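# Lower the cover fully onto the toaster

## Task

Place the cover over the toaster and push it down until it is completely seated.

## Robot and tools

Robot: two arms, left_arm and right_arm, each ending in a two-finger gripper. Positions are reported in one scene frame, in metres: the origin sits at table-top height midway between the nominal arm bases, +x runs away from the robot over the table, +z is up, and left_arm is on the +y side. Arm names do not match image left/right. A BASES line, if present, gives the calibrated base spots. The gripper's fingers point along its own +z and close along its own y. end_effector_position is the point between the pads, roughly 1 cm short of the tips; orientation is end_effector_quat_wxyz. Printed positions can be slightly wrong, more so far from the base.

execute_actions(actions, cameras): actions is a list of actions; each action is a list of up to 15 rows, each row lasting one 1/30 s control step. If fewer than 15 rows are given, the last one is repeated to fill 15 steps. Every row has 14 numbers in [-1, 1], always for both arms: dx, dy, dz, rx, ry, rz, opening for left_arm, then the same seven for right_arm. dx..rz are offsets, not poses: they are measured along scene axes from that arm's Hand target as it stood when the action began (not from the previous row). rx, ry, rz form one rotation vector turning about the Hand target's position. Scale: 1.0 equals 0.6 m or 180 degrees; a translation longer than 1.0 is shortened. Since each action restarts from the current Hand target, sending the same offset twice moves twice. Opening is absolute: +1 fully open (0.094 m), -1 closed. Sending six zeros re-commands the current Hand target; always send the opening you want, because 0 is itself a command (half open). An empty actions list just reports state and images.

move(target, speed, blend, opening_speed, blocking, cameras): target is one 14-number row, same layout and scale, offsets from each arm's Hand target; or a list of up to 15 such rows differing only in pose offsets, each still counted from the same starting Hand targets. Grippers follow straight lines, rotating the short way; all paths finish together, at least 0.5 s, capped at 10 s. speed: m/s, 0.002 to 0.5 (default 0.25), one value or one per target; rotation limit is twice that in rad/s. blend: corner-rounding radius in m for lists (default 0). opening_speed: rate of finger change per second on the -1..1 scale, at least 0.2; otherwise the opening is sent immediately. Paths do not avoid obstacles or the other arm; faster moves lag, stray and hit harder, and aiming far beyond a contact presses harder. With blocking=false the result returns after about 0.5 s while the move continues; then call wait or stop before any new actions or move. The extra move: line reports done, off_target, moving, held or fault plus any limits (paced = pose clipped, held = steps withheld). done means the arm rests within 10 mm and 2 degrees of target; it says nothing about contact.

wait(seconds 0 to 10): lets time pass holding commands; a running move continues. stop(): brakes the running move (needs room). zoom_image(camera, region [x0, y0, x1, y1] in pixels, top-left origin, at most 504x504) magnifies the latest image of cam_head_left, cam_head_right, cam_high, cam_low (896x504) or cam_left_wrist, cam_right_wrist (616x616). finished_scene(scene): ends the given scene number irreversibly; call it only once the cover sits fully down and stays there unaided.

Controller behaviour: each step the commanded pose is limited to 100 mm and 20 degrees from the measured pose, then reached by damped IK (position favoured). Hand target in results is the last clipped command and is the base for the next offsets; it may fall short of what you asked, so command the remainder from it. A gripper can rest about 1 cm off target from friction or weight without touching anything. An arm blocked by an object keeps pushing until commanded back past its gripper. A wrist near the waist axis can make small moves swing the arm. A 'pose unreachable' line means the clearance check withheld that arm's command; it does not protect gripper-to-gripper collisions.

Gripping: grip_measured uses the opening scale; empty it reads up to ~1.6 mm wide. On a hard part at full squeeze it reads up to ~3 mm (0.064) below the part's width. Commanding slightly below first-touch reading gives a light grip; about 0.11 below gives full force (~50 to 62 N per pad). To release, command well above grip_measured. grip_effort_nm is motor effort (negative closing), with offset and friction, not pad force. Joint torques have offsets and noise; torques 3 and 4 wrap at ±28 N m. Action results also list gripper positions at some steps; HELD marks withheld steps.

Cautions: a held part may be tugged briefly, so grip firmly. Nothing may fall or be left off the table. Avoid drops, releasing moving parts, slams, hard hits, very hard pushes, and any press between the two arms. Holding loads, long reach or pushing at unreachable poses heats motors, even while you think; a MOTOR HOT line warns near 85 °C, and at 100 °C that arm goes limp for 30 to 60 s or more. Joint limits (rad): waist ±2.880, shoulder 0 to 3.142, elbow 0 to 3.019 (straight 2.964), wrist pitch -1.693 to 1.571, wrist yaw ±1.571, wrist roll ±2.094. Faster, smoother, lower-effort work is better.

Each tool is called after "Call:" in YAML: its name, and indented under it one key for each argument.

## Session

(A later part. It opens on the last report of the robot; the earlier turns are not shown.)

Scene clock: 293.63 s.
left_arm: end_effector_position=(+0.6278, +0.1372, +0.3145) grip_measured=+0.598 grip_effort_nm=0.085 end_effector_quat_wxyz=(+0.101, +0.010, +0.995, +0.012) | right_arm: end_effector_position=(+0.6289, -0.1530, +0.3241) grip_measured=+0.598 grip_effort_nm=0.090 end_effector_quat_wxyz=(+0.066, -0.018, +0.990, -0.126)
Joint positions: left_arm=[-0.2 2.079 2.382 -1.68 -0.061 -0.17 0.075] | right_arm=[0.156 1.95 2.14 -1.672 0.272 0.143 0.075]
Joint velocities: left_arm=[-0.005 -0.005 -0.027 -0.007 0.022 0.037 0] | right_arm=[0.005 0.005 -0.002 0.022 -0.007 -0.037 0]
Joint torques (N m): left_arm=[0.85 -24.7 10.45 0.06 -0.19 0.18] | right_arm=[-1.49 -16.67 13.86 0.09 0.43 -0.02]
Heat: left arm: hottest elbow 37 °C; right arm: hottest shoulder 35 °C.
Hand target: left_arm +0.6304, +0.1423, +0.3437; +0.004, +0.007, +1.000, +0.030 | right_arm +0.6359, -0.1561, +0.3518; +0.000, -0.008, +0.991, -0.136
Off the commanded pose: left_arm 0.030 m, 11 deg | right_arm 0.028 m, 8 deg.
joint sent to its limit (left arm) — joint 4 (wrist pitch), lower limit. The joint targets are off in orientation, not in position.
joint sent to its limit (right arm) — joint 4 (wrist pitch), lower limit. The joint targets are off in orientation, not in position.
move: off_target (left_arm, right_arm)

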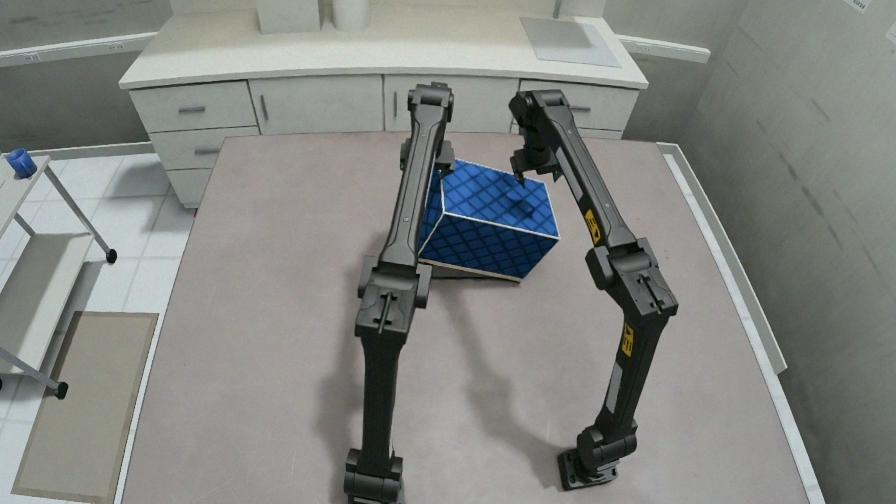

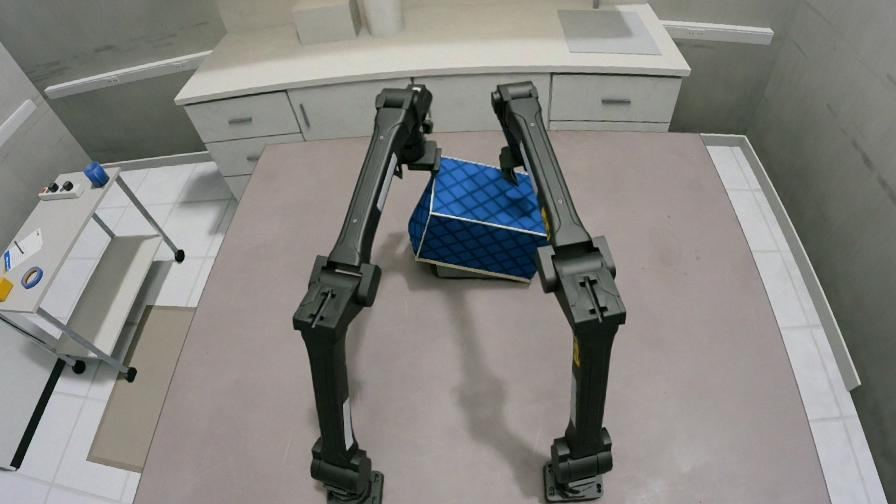

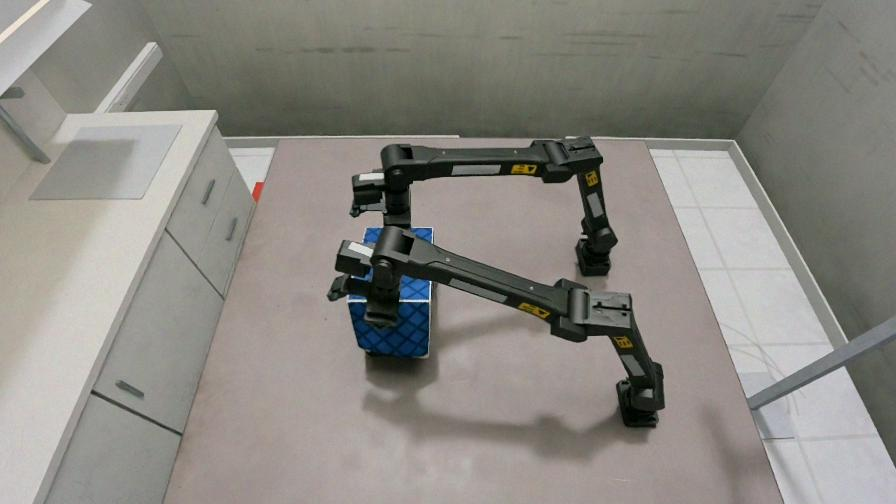

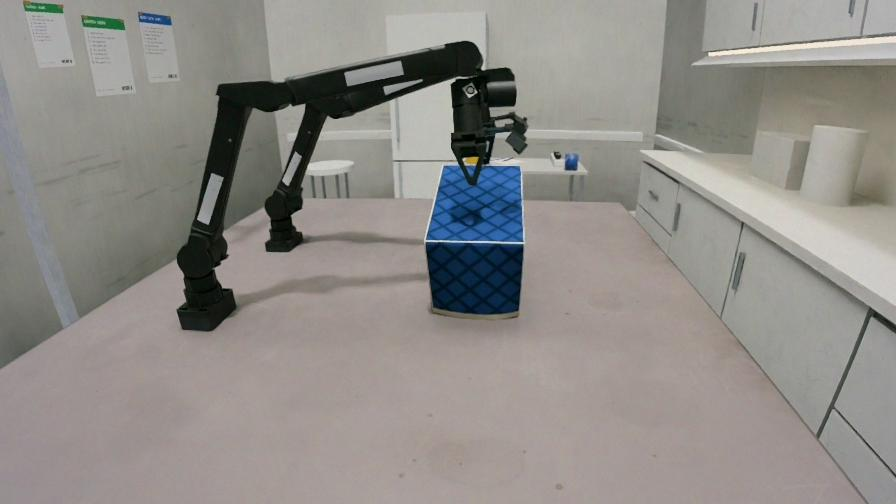

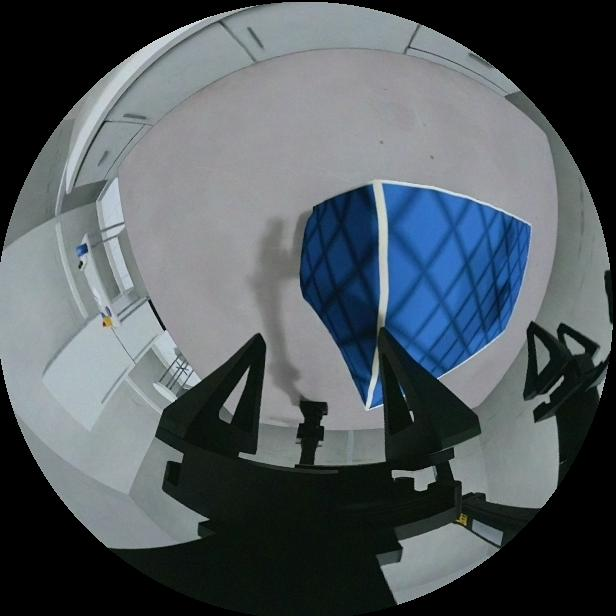

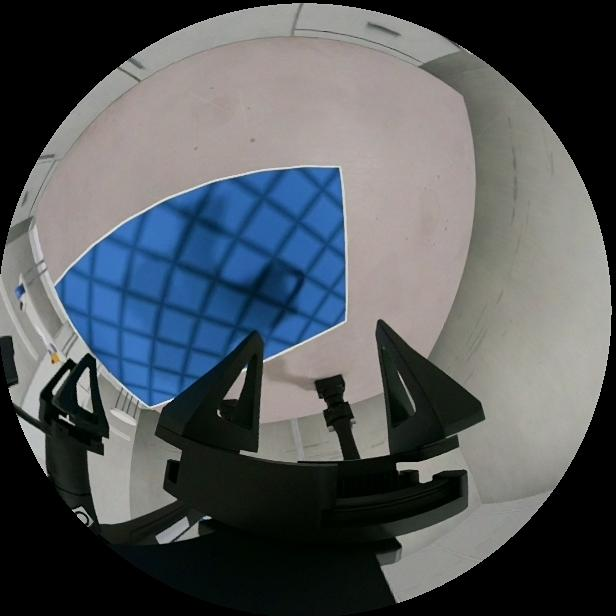

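Call:
move:
  target: [0,-0.02,-0.05,0,0,0,-1,0,0.02,-0.05,0,0,0,-1]
  speed: 0.12
  cameras: []

Call:
move:
  target: [0,0,-0.15,0,0,0,-1,0,0,-0.13,0,0,0,-1]
  speed: 0.07

Call:
zoom_image:
  camera: "cam_head_right"
  region: [380, 130, 580, 300]

Scene clock: 313.17 s.
left_arm: end_effector_position=(+0.6279, +0.1376, +0.3146) grip_measured=-0.989 grip_effort_nm=-0.569 end_effector_quat_wxyz=(+0.101, +0.010, +0.995, +0.013) | right_arm: end_effector_position=(+0.6289, -0.1530, +0.3241) grip_measured=-0.996 grip_effort_nm=-0.193 end_effector_quat_wxyz=(+0.066, -0.019, +0.990, -0.126)
Joint positions: left_arm=[-0.2 2.079 2.382 -1.68 -0.063 -0.17 0.001] | right_arm=[0.156 1.95 2.14 -1.672 0.272 0.143 0]
Joint velocities: left_arm=[-0.005 -0.005 0.007 0.002 0.022 0.037 0.001] | right_arm=[0.005 -0.005 -0.012 -0.012 -0.022 -0.066 0]
Joint torques (N m): left_arm=[-0.73 -22.24 8.83 -0.05 -0.2 -0.02] | right_arm=[-0.03 -14.39 11.69 0.09 0.37 0.32]
Heat: left arm: hottest elbow 40 °C; right arm: hottest shoulder 37 °C.
Hand target: left_arm +0.6304, +0.1308, +0.3135; +0.004, +0.007, +1.000, +0.030 | right_arm +0.6354, -0.1441, +0.3216; +0.000, -0.008, +0.991, -0.136
Off the commanded pose: left_arm 0.008 m, 11 deg | right_arm 0.012 m, 8 deg.
joint sent to its limit (left arm) — joint 4 (wrist pitch), lower limit. The joint targets are off in orientation, not in position.
joint sent to its limit (right arm) — joint 4 (wrist pitch), lower limit. The joint targets are off in orientation, not in position.
move: off_target (left_arm, right_arm)
No camera images: "cameras" was empty.

Scene clock: 315.03 s.
left_arm: end_effector_position=(+0.6303, +0.1371, +0.2348) grip_measured=-0.989 grip_effort_nm=-0.569 end_effector_quat_wxyz=(+0.031, +0.007, +0.999, +0.026) | right_arm: end_effector_position=(+0.6318, -0.1525, +0.2678) grip_measured=-0.996 grip_effort_nm=-0.188 end_effector_quat_wxyz=(+0.017, -0.008, +0.991, -0.135)
Joint positions: left_arm=[-0.2 2.166 2.325 -1.68 -0.063 -0.18 0.001] | right_arm=[0.156 2.021 2.105 -1.672 0.272 0.179 0]
Joint velocities: left_arm=[-0.015 -0.005 0.002 0.017 -0.051 -0.037 -0.001] | right_arm=[-0.005 -0.015 -0.002 -0.002 0.007 0.007 0]
Joint torques (N m): left_arm=[-0.5 -22.71 7.58 -0.16 -0.04 -0.04] | right_arm=[0.03 -14.56 8.18 0.36 0.09 0.34]
Heat: left arm: hottest elbow 39 °C; right arm: hottest shoulder 37 °C.
Hand target: left_arm +0.6305, +0.1322, +0.2236; +0.004, +0.005, +0.999, +0.031 | right_arm +0.6341, -0.1442, +0.2431; +0.000, -0.008, +0.991, -0.136
Off the commanded pose: left_arm 0.013 m, 3 deg | right_arm 0.026 m, 2 deg.
joint sent to its limit (left arm) — joint 4 (wrist pitch), lower limit. The joint targets still meet the commanded pose.
move: off_target (left_arm, right_arm)

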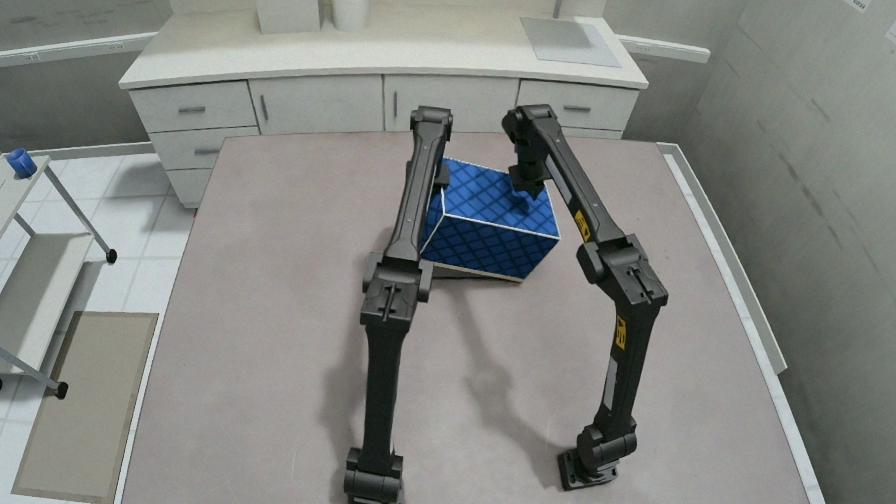

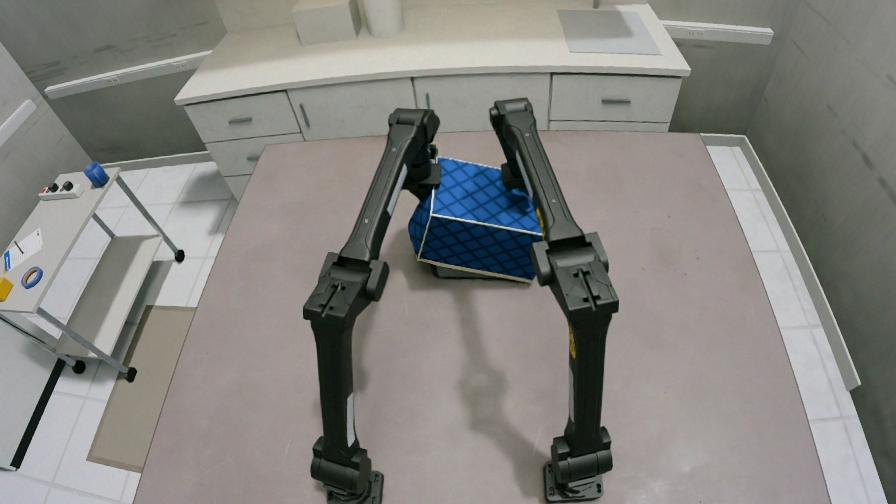

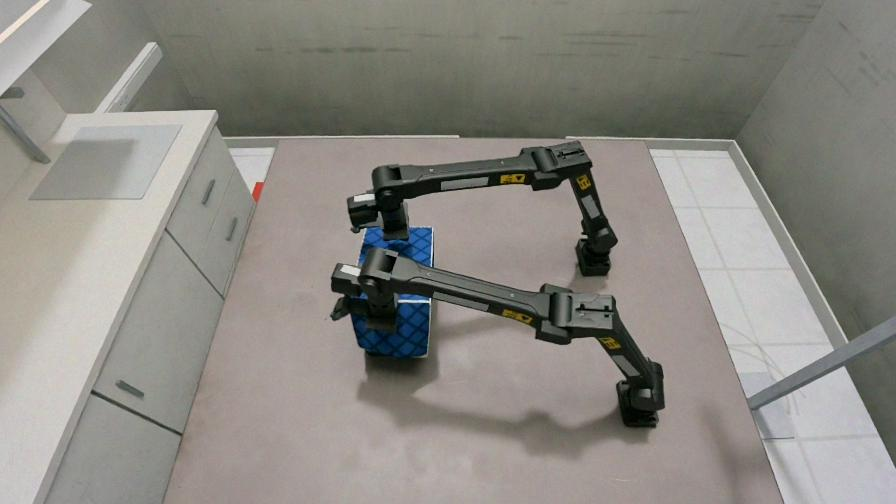

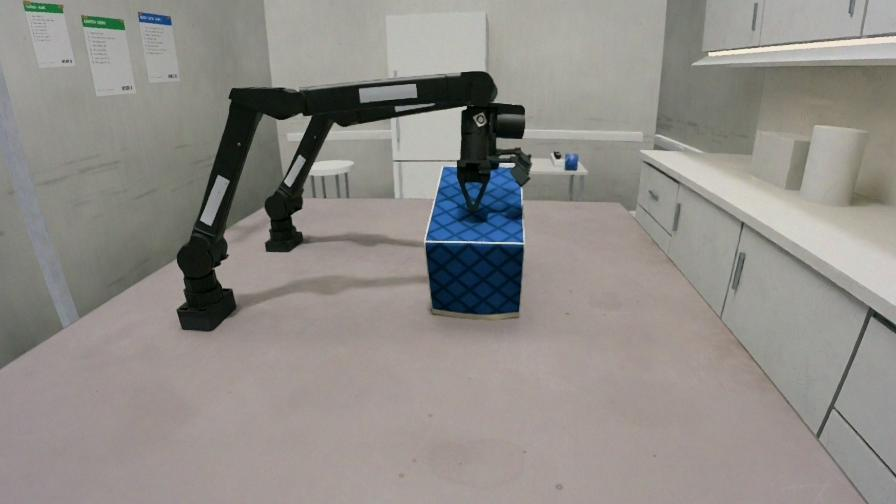

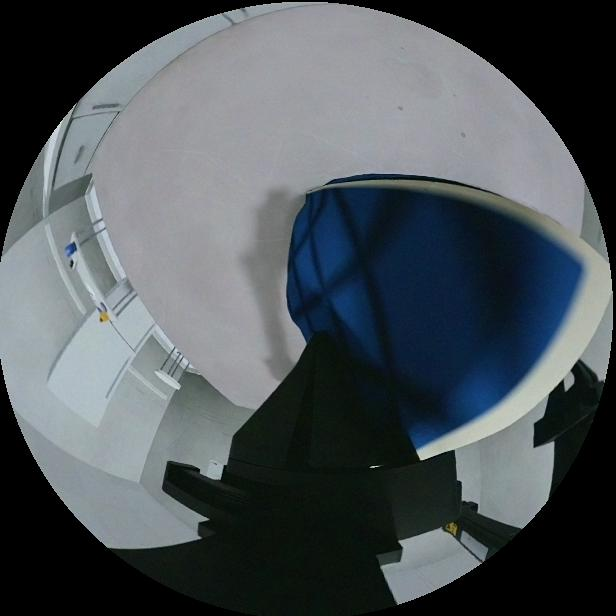

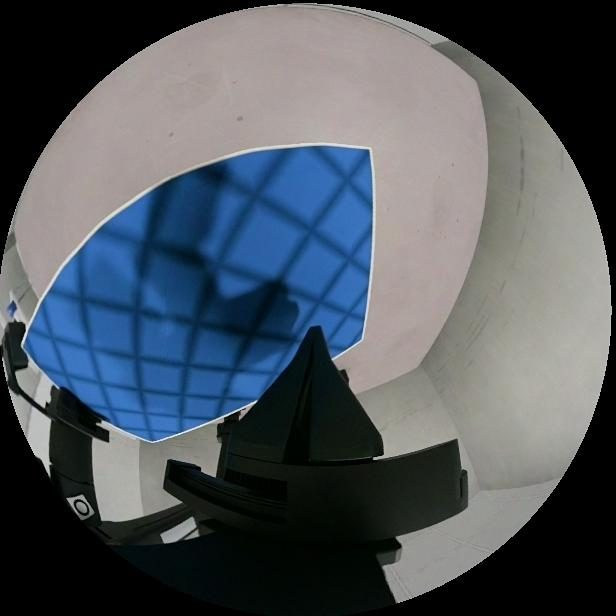

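Scaled by 2.520.

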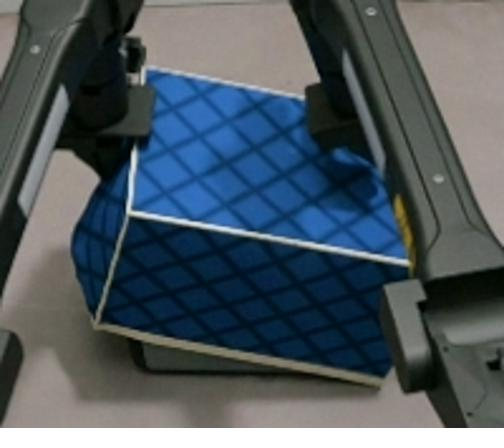

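Call:
move:
  target: [0,0,0.13,0,0,0,0.5,0,0,0.1,0,0,0,-1]
  speed: 0.15
  cameras: []

Call:
move:
  target: [0,-0.025,0,0,0,0,0.5,0,0,0,0,0,0,-1]
  speed: 0.15
  cameras: []

Call:
move:
  target: [0,0,-0.09,0,0,0,0.5,0,0,0,0,0,0,-1]
  speed: 0.1

Scene clock: 322.20 s.
left_arm: end_effector_position=(+0.6285, +0.1380, +0.2685) grip_measured=+0.498 grip_effort_nm=0.095 end_effector_quat_wxyz=(+0.059, +0.005, +0.998, +0.023) | right_arm: end_effector_position=(+0.6318, -0.1525, +0.2678) grip_measured=-0.996 grip_effort_nm=-0.183 end_effector_quat_wxyz=(+0.017, -0.007, +0.991, -0.135)
Joint positions: left_arm=[-0.2 2.124 2.341 -1.68 -0.067 -0.182 0.07] | right_arm=[0.156 2.021 2.105 -1.672 0.272 0.18 0]
Joint velocities: left_arm=[-0.005 -0.015 -0.007 -0.002 -0.081 -0.066 0.001] | right_arm=[-0.015 0.005 -0.012 0.012 -0.007 -0.037 0]
Joint torques (N m): left_arm=[-0.56 -25.99 10.37 -0.08 0 0.09] | right_arm=[0.09 -19.02 12.75 -0.16 0.22 0.03]
Heat: left arm: hottest elbow 38 °C; right arm: hottest shoulder 36 °C.
Hand target: left_arm +0.6304, +0.1311, +0.3015; +0.004, +0.006, +1.000, +0.030 | right_arm +0.6351, -0.1442, +0.3035; +0.000, -0.008, +0.991, -0.136
Off the commanded pose: left_arm 0.034 m, 6 deg | right_arm 0.036 m, 2 deg.
joint sent to its limit (left arm) — joint 4 (wrist pitch), lower limit. The joint targets are off in orientation, not in position.
joint sent to its limit (right arm) — joint 4 (wrist pitch), lower limit. The joint targets are off in orientation, not in position.
move: off_target (left_arm, right_arm)
No camera images: "cameras" was empty.

Scene clock: 323.23 s.
left_arm: end_effector_position=(+0.6282, +0.1281, +0.2723) grip_measured=+0.498 grip_effort_nm=0.100 end_effector_quat_wxyz=(+0.064, +0.008, +0.998, +0.021) | right_arm: end_effector_position=(+0.6316, -0.1525, +0.2692) grip_measured=-0.997 grip_effort_nm=-0.188 end_effector_quat_wxyz=(+0.018, -0.007, +0.991, -0.135)
Joint positions: left_arm=[-0.215 2.124 2.35 -1.68 -0.067 -0.19 0.07] | right_arm=[0.156 2.019 2.105 -1.672 0.272 0.18 0]
Joint velocities: left_arm=[-0.024 -0.015 -0.002 -0.007 -0.007 0.037 0] | right_arm=[-0.005 -0.005 -0.002 -0.007 0.022 -0.022 -0.001]
Joint torques (N m): left_arm=[-1.14 -25.29 10.5 -0.14 -0.03 -0.04] | right_arm=[-0.09 -18.67 12.74 -0.12 0.21 0.03]
Heat: left arm: hottest elbow 38 °C; right arm: hottest shoulder 36 °C.
Hand target: left_arm +0.6303, +0.1162, +0.3013; +0.004, +0.007, +1.000, +0.030 | right_arm +0.6352, -0.1442, +0.3034; +0.000, -0.008, +0.991, -0.136
Off the commanded pose: left_arm 0.032 m, 7 deg | right_arm 0.035 m, 2 deg.
joint sent to its limit (left arm) — joint 4 (wrist pitch), lower limit. The joint targets are off in orientation, not in position.
joint sent to its limit (right arm) — joint 4 (wrist pitch), lower limit. The joint targets are off in orientation, not in position.
move: off_target (left_arm, right_arm)
No camera images: "cameras" was empty.

Scene clock: 324.60 s.
left_arm: end_effector_position=(+0.6299, +0.1277, +0.2630) grip_measured=+0.498 grip_effort_nm=0.105 end_effector_quat_wxyz=(+0.057, +0.004, +0.998, +0.022) | right_arm: end_effector_position=(+0.6316, -0.1525, +0.2692) grip_measured=-0.997 grip_effort_nm=-0.188 end_effector_quat_wxyz=(+0.018, -0.007, +0.991, -0.135)
Joint positions: left_arm=[-0.215 2.138 2.35 -1.68 -0.067 -0.198 0.07] | right_arm=[0.156 2.019 2.105 -1.672 0.272 0.18 0]
Joint velocities: left_arm=[0.015 -0.005 -0.007 -0.007 -0.037 -0.007 -0.001] | right_arm=[-0.015 -0.015 0.017 -0.007 0.081 0.051 0.001]
Joint torques (N m): left_arm=[-1.08 -22.12 7.61 -0.18 0.03 -0.05] | right_arm=[-0.15 -18.67 12.77 -0.12 0.22 0.02]
Heat: left arm: hottest elbow 38 °C; right arm: hottest shoulder 36 °C.
Hand target: left_arm +0.6304, +0.1170, +0.2473; +0.004, +0.006, +1.000, +0.031 | right_arm +0.6352, -0.1442, +0.3034; +0.000, -0.008, +0.991, -0.136
Off the commanded pose: left_arm 0.019 m, 6 deg | right_arm 0.035 m, 2 deg.
joint sent to its limit (left arm) — joint 4 (wrist pitch), lower limit. The joint targets are off in orientation, not in position.
joint sent to its limit (right arm) — joint 4 (wrist pitch), lower limit. The joint targets are off in orientation, not in position.
move: off_target (left_arm, right_arm)

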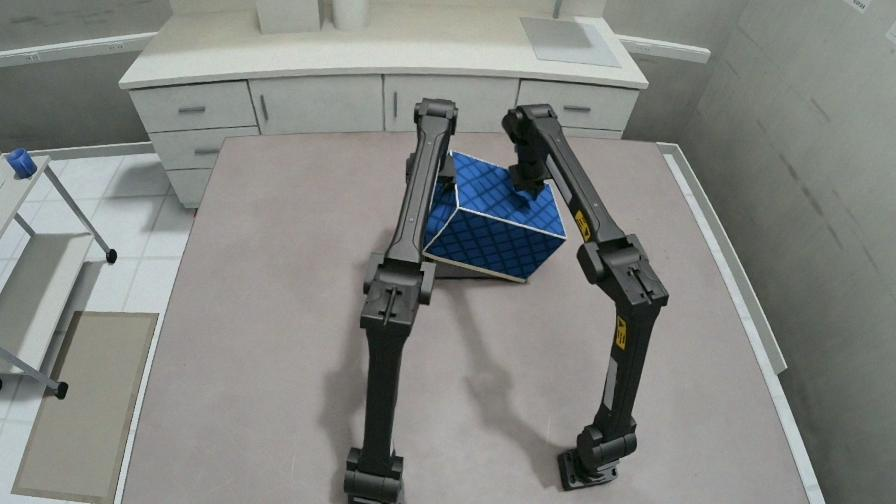

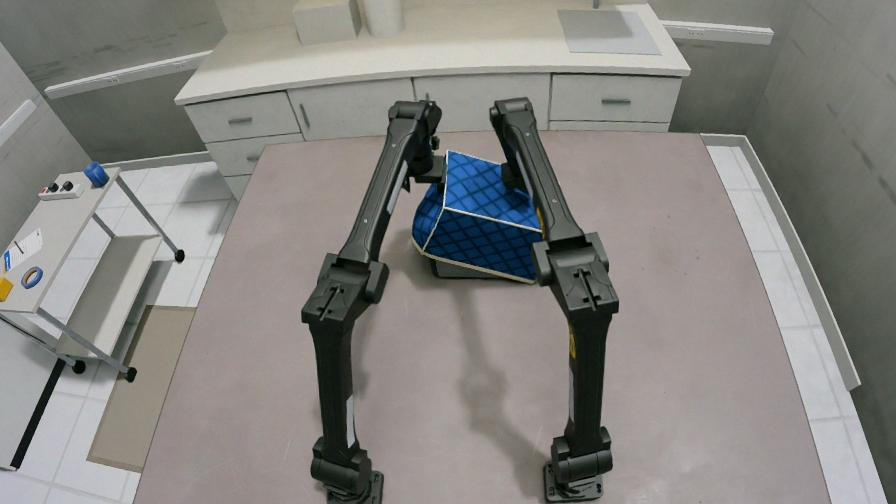

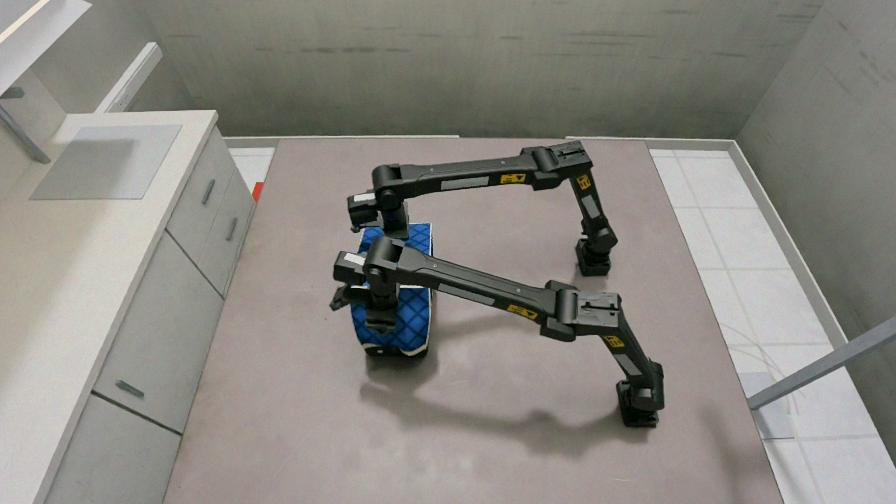

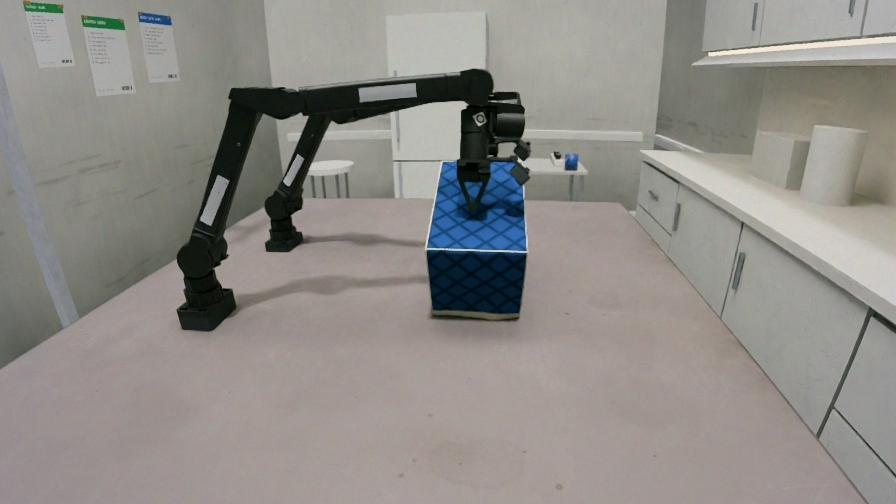

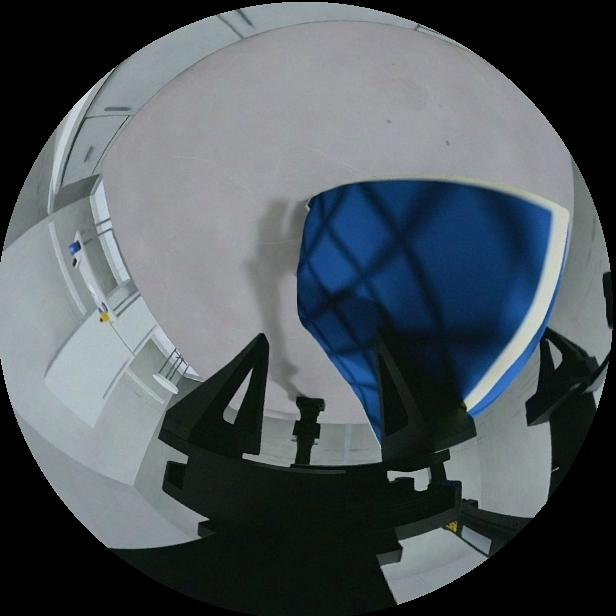

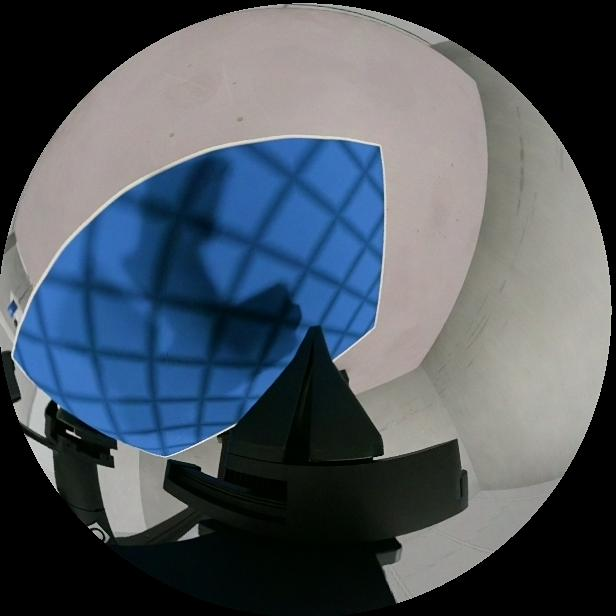

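Call:
move:
  target:
    - [0,0,0.21,0,0,0,0.8,0,0,0,0,0,0,-1]
    - [0,-0.07,0.21,0,0,0,0.8,0,0,0,0,0,0,-1]
  speed: 0.15

Scene clock: 330.17 s.
left_arm: end_effector_position=(+0.6247, +0.0751, +0.3622) grip_measured=+0.798 grip_effort_nm=0.100 end_effector_quat_wxyz=(+0.157, +0.020, +0.987, -0.004) | right_arm: end_effector_position=(+0.6316, -0.1525, +0.2692) grip_measured=-0.997 grip_effort_nm=-0.188 end_effector_quat_wxyz=(+0.018, -0.007, +0.991, -0.135)
Joint positions: left_arm=[-0.293 2.077 2.492 -1.68 -0.074 -0.237 0.084] | right_arm=[0.156 2.019 2.105 -1.672 0.272 0.18 0]
Joint velocities: left_arm=[-0.015 -0.005 0.012 -0.002 -0.022 -0.007 0] | right_arm=[-0.005 -0.015 -0.012 0.007 -0.022 -0.081 0.001]
Joint torques (N m): left_arm=[0.03 -22.07 10.39 0.14 0.06 -0.06] | right_arm=[-0.15 -18.73 12.75 -0.13 0.21 0.02]
Heat: left arm: hottest elbow 38 °C; right arm: hottest shoulder 37 °C.
Hand target: left_arm +0.6298, +0.0730, +0.3726; +0.003, +0.008, +1.000, +0.030 | right_arm +0.6352, -0.1442, +0.3034; +0.000, -0.008, +0.991, -0.136
Off the commanded pose: left_arm 0.012 m, 18 deg | right_arm 0.035 m, 2 deg.
joint sent to its limit (left arm) — joint 4 (wrist pitch), lower limit. The joint targets are off in orientation, not in position.
joint sent to its limit (right arm) — joint 4 (wrist pitch), lower limit. The joint targets are off in orientation, not in position.
move: off_target (left_arm, right_arm)

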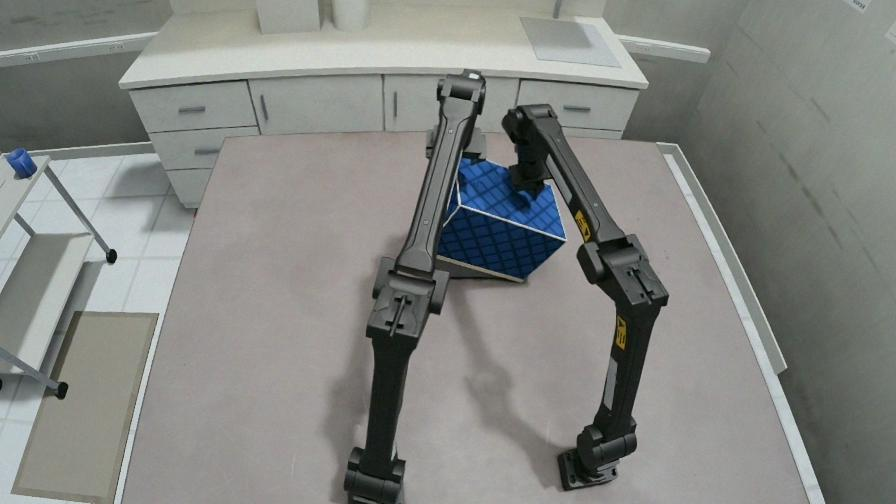

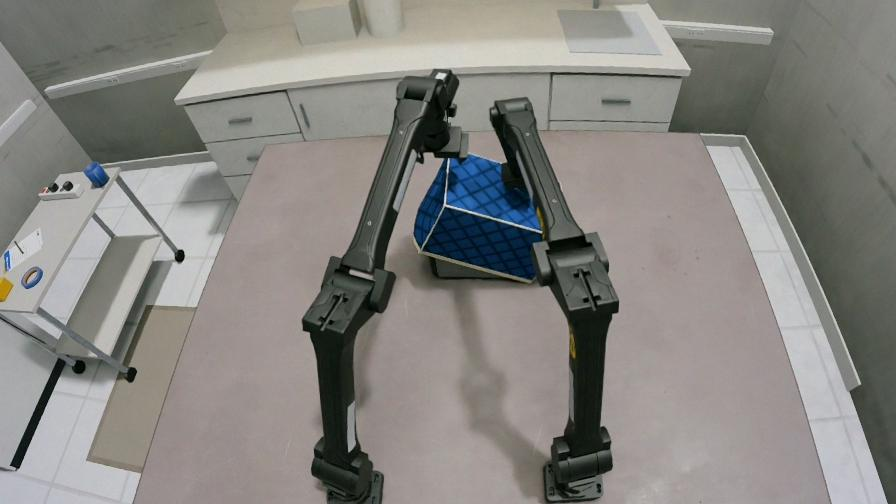

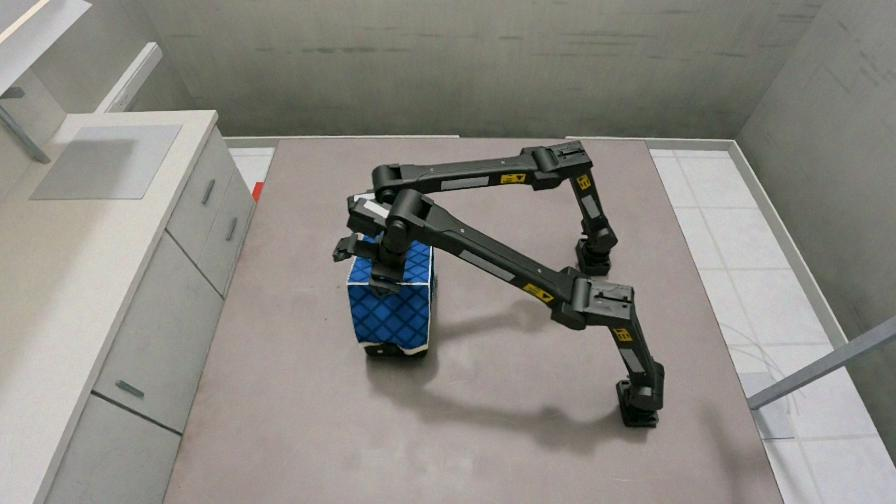

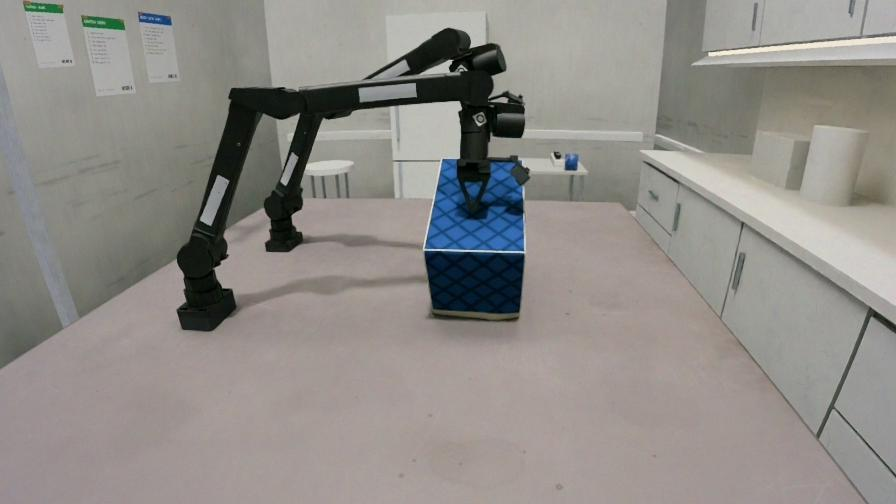

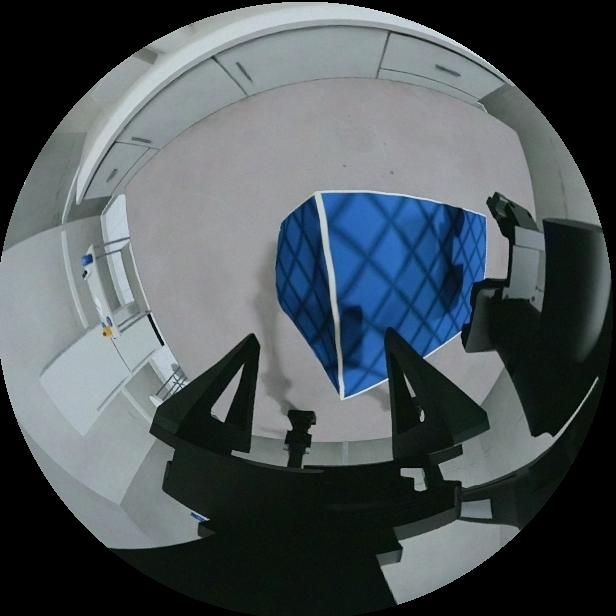

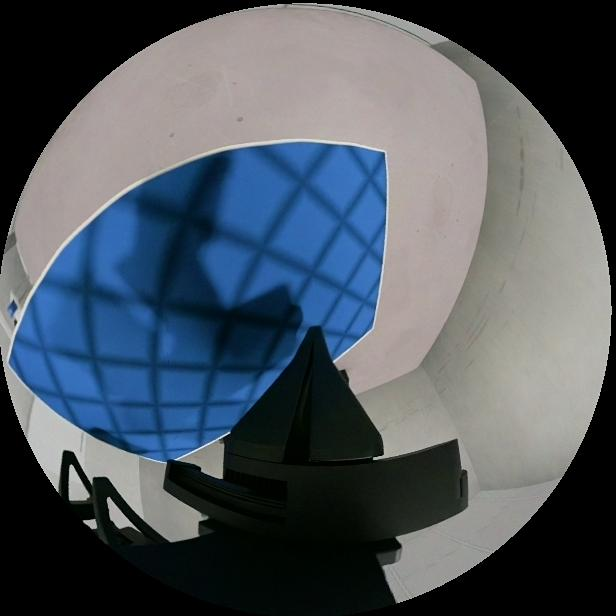

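Call:
move:
  target: [0,0,-0.17,0,0,0,0.8,0,0,0,0,0,0,-1]
  speed: 0.12

Scene clock: 335.30 s.
left_arm: end_effector_position=(+0.6273, +0.0733, +0.2834) grip_measured=+0.798 grip_effort_nm=0.100 end_effector_quat_wxyz=(+0.085, +0.015, +0.996, +0.012) | right_arm: end_effector_position=(+0.6316, -0.1525, +0.2692) grip_measured=-0.997 grip_effort_nm=-0.198 end_effector_quat_wxyz=(+0.018, -0.007, +0.991, -0.135)
Joint positions: left_arm=[-0.293 2.144 2.411 -1.68 -0.068 -0.252 0.084] | right_arm=[0.156 2.019 2.105 -1.672 0.272 0.18 0]
Joint velocities: left_arm=[0.015 -0.015 -0.012 -0.007 -0.022 0.051 0] | right_arm=[0.005 -0.005 0.007 -0.012 -0.037 -0.037 0]
Joint torques (N m): left_arm=[0.26 -22.53 7.6 -0.08 0.05 -0.03] | right_arm=[-0.03 -18.61 12.79 -0.12 0.23 0.02]
Heat: left arm: hottest elbow 37 °C; right arm: hottest shoulder 38 °C.
Hand target: left_arm +0.6300, +0.0747, +0.2706; +0.003, +0.006, +1.000, +0.031 | right_arm +0.6352, -0.1442, +0.3034; +0.000, -0.008, +0.991, -0.136
Off the commanded pose: left_arm 0.013 m, 10 deg | right_arm 0.035 m, 2 deg.
joint sent to its limit (left arm) — joint 4 (wrist pitch), lower limit. The joint targets are off in orientation, not in position.
joint sent to its limit (right arm) — joint 4 (wrist pitch), lower limit. The joint targets are off in orientation, not in position.
move: off_target (left_arm, right_arm)

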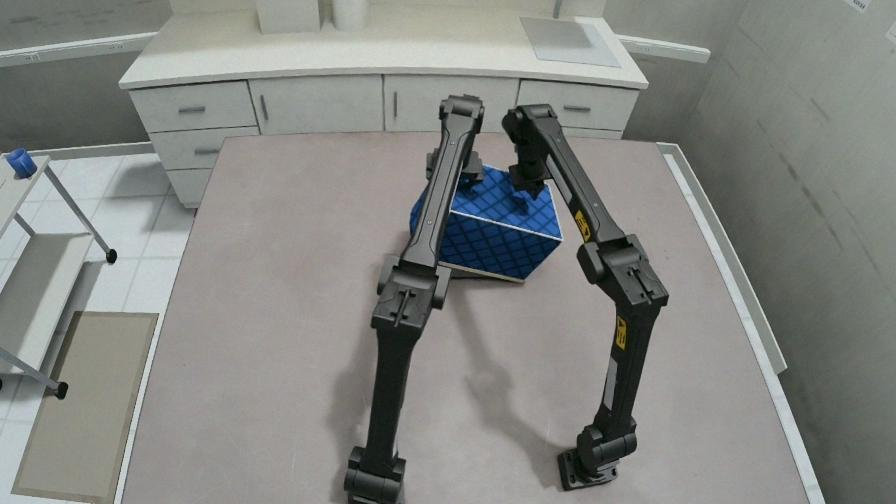

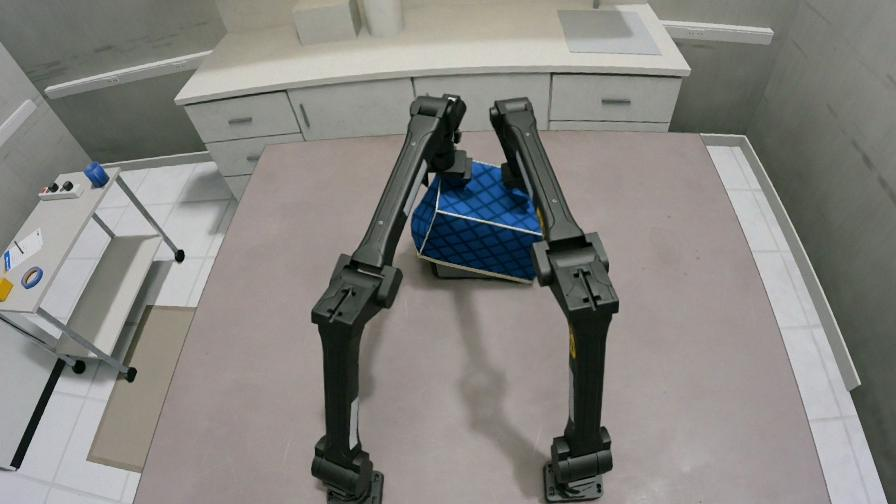

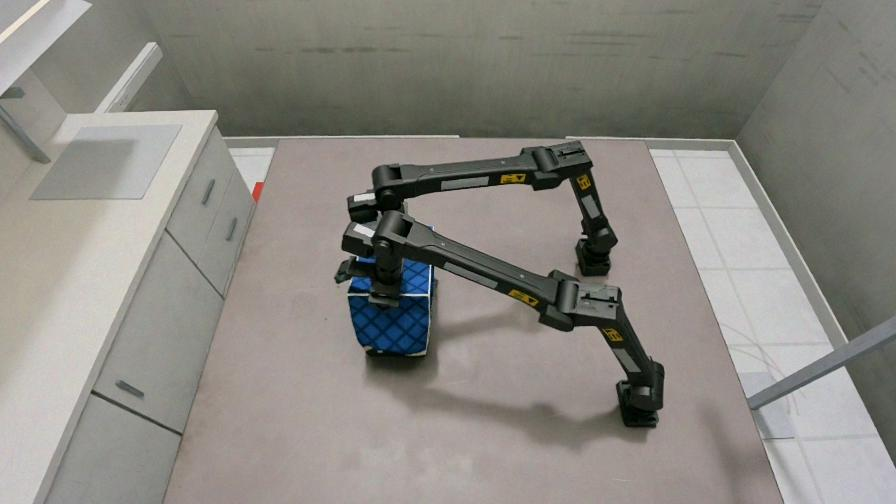

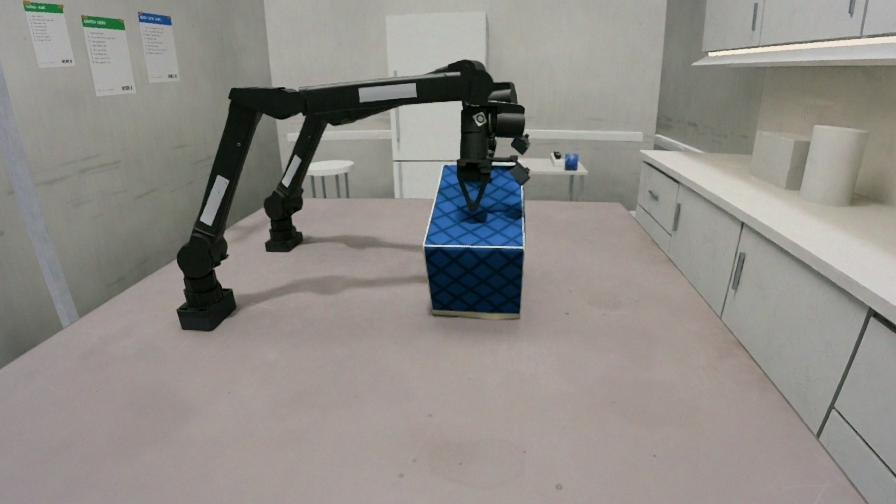

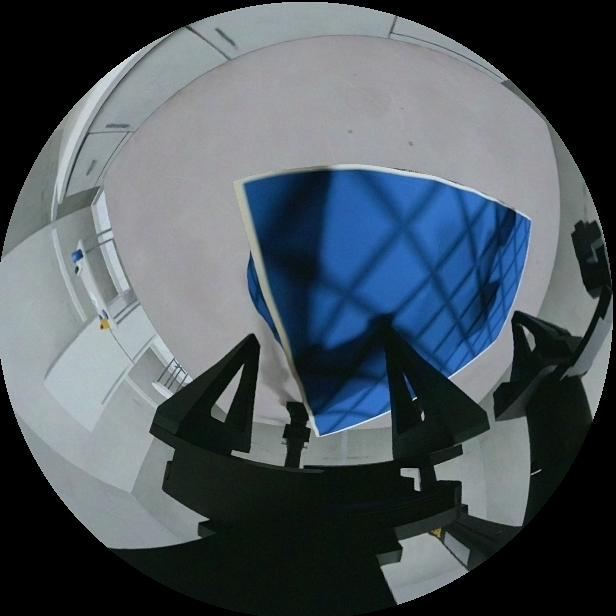

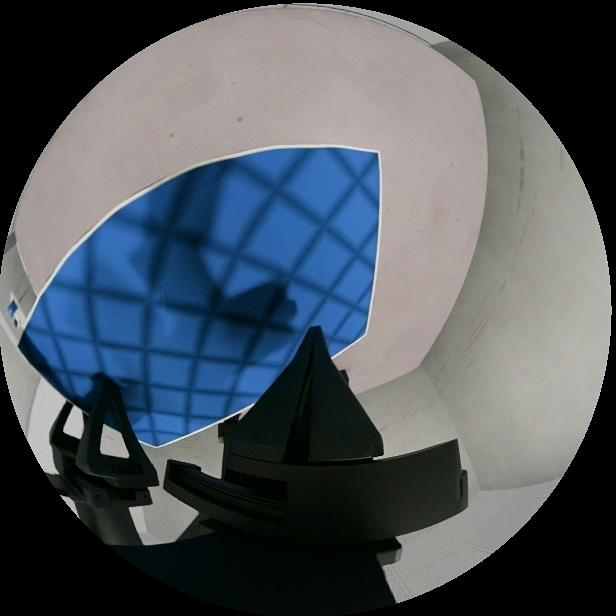

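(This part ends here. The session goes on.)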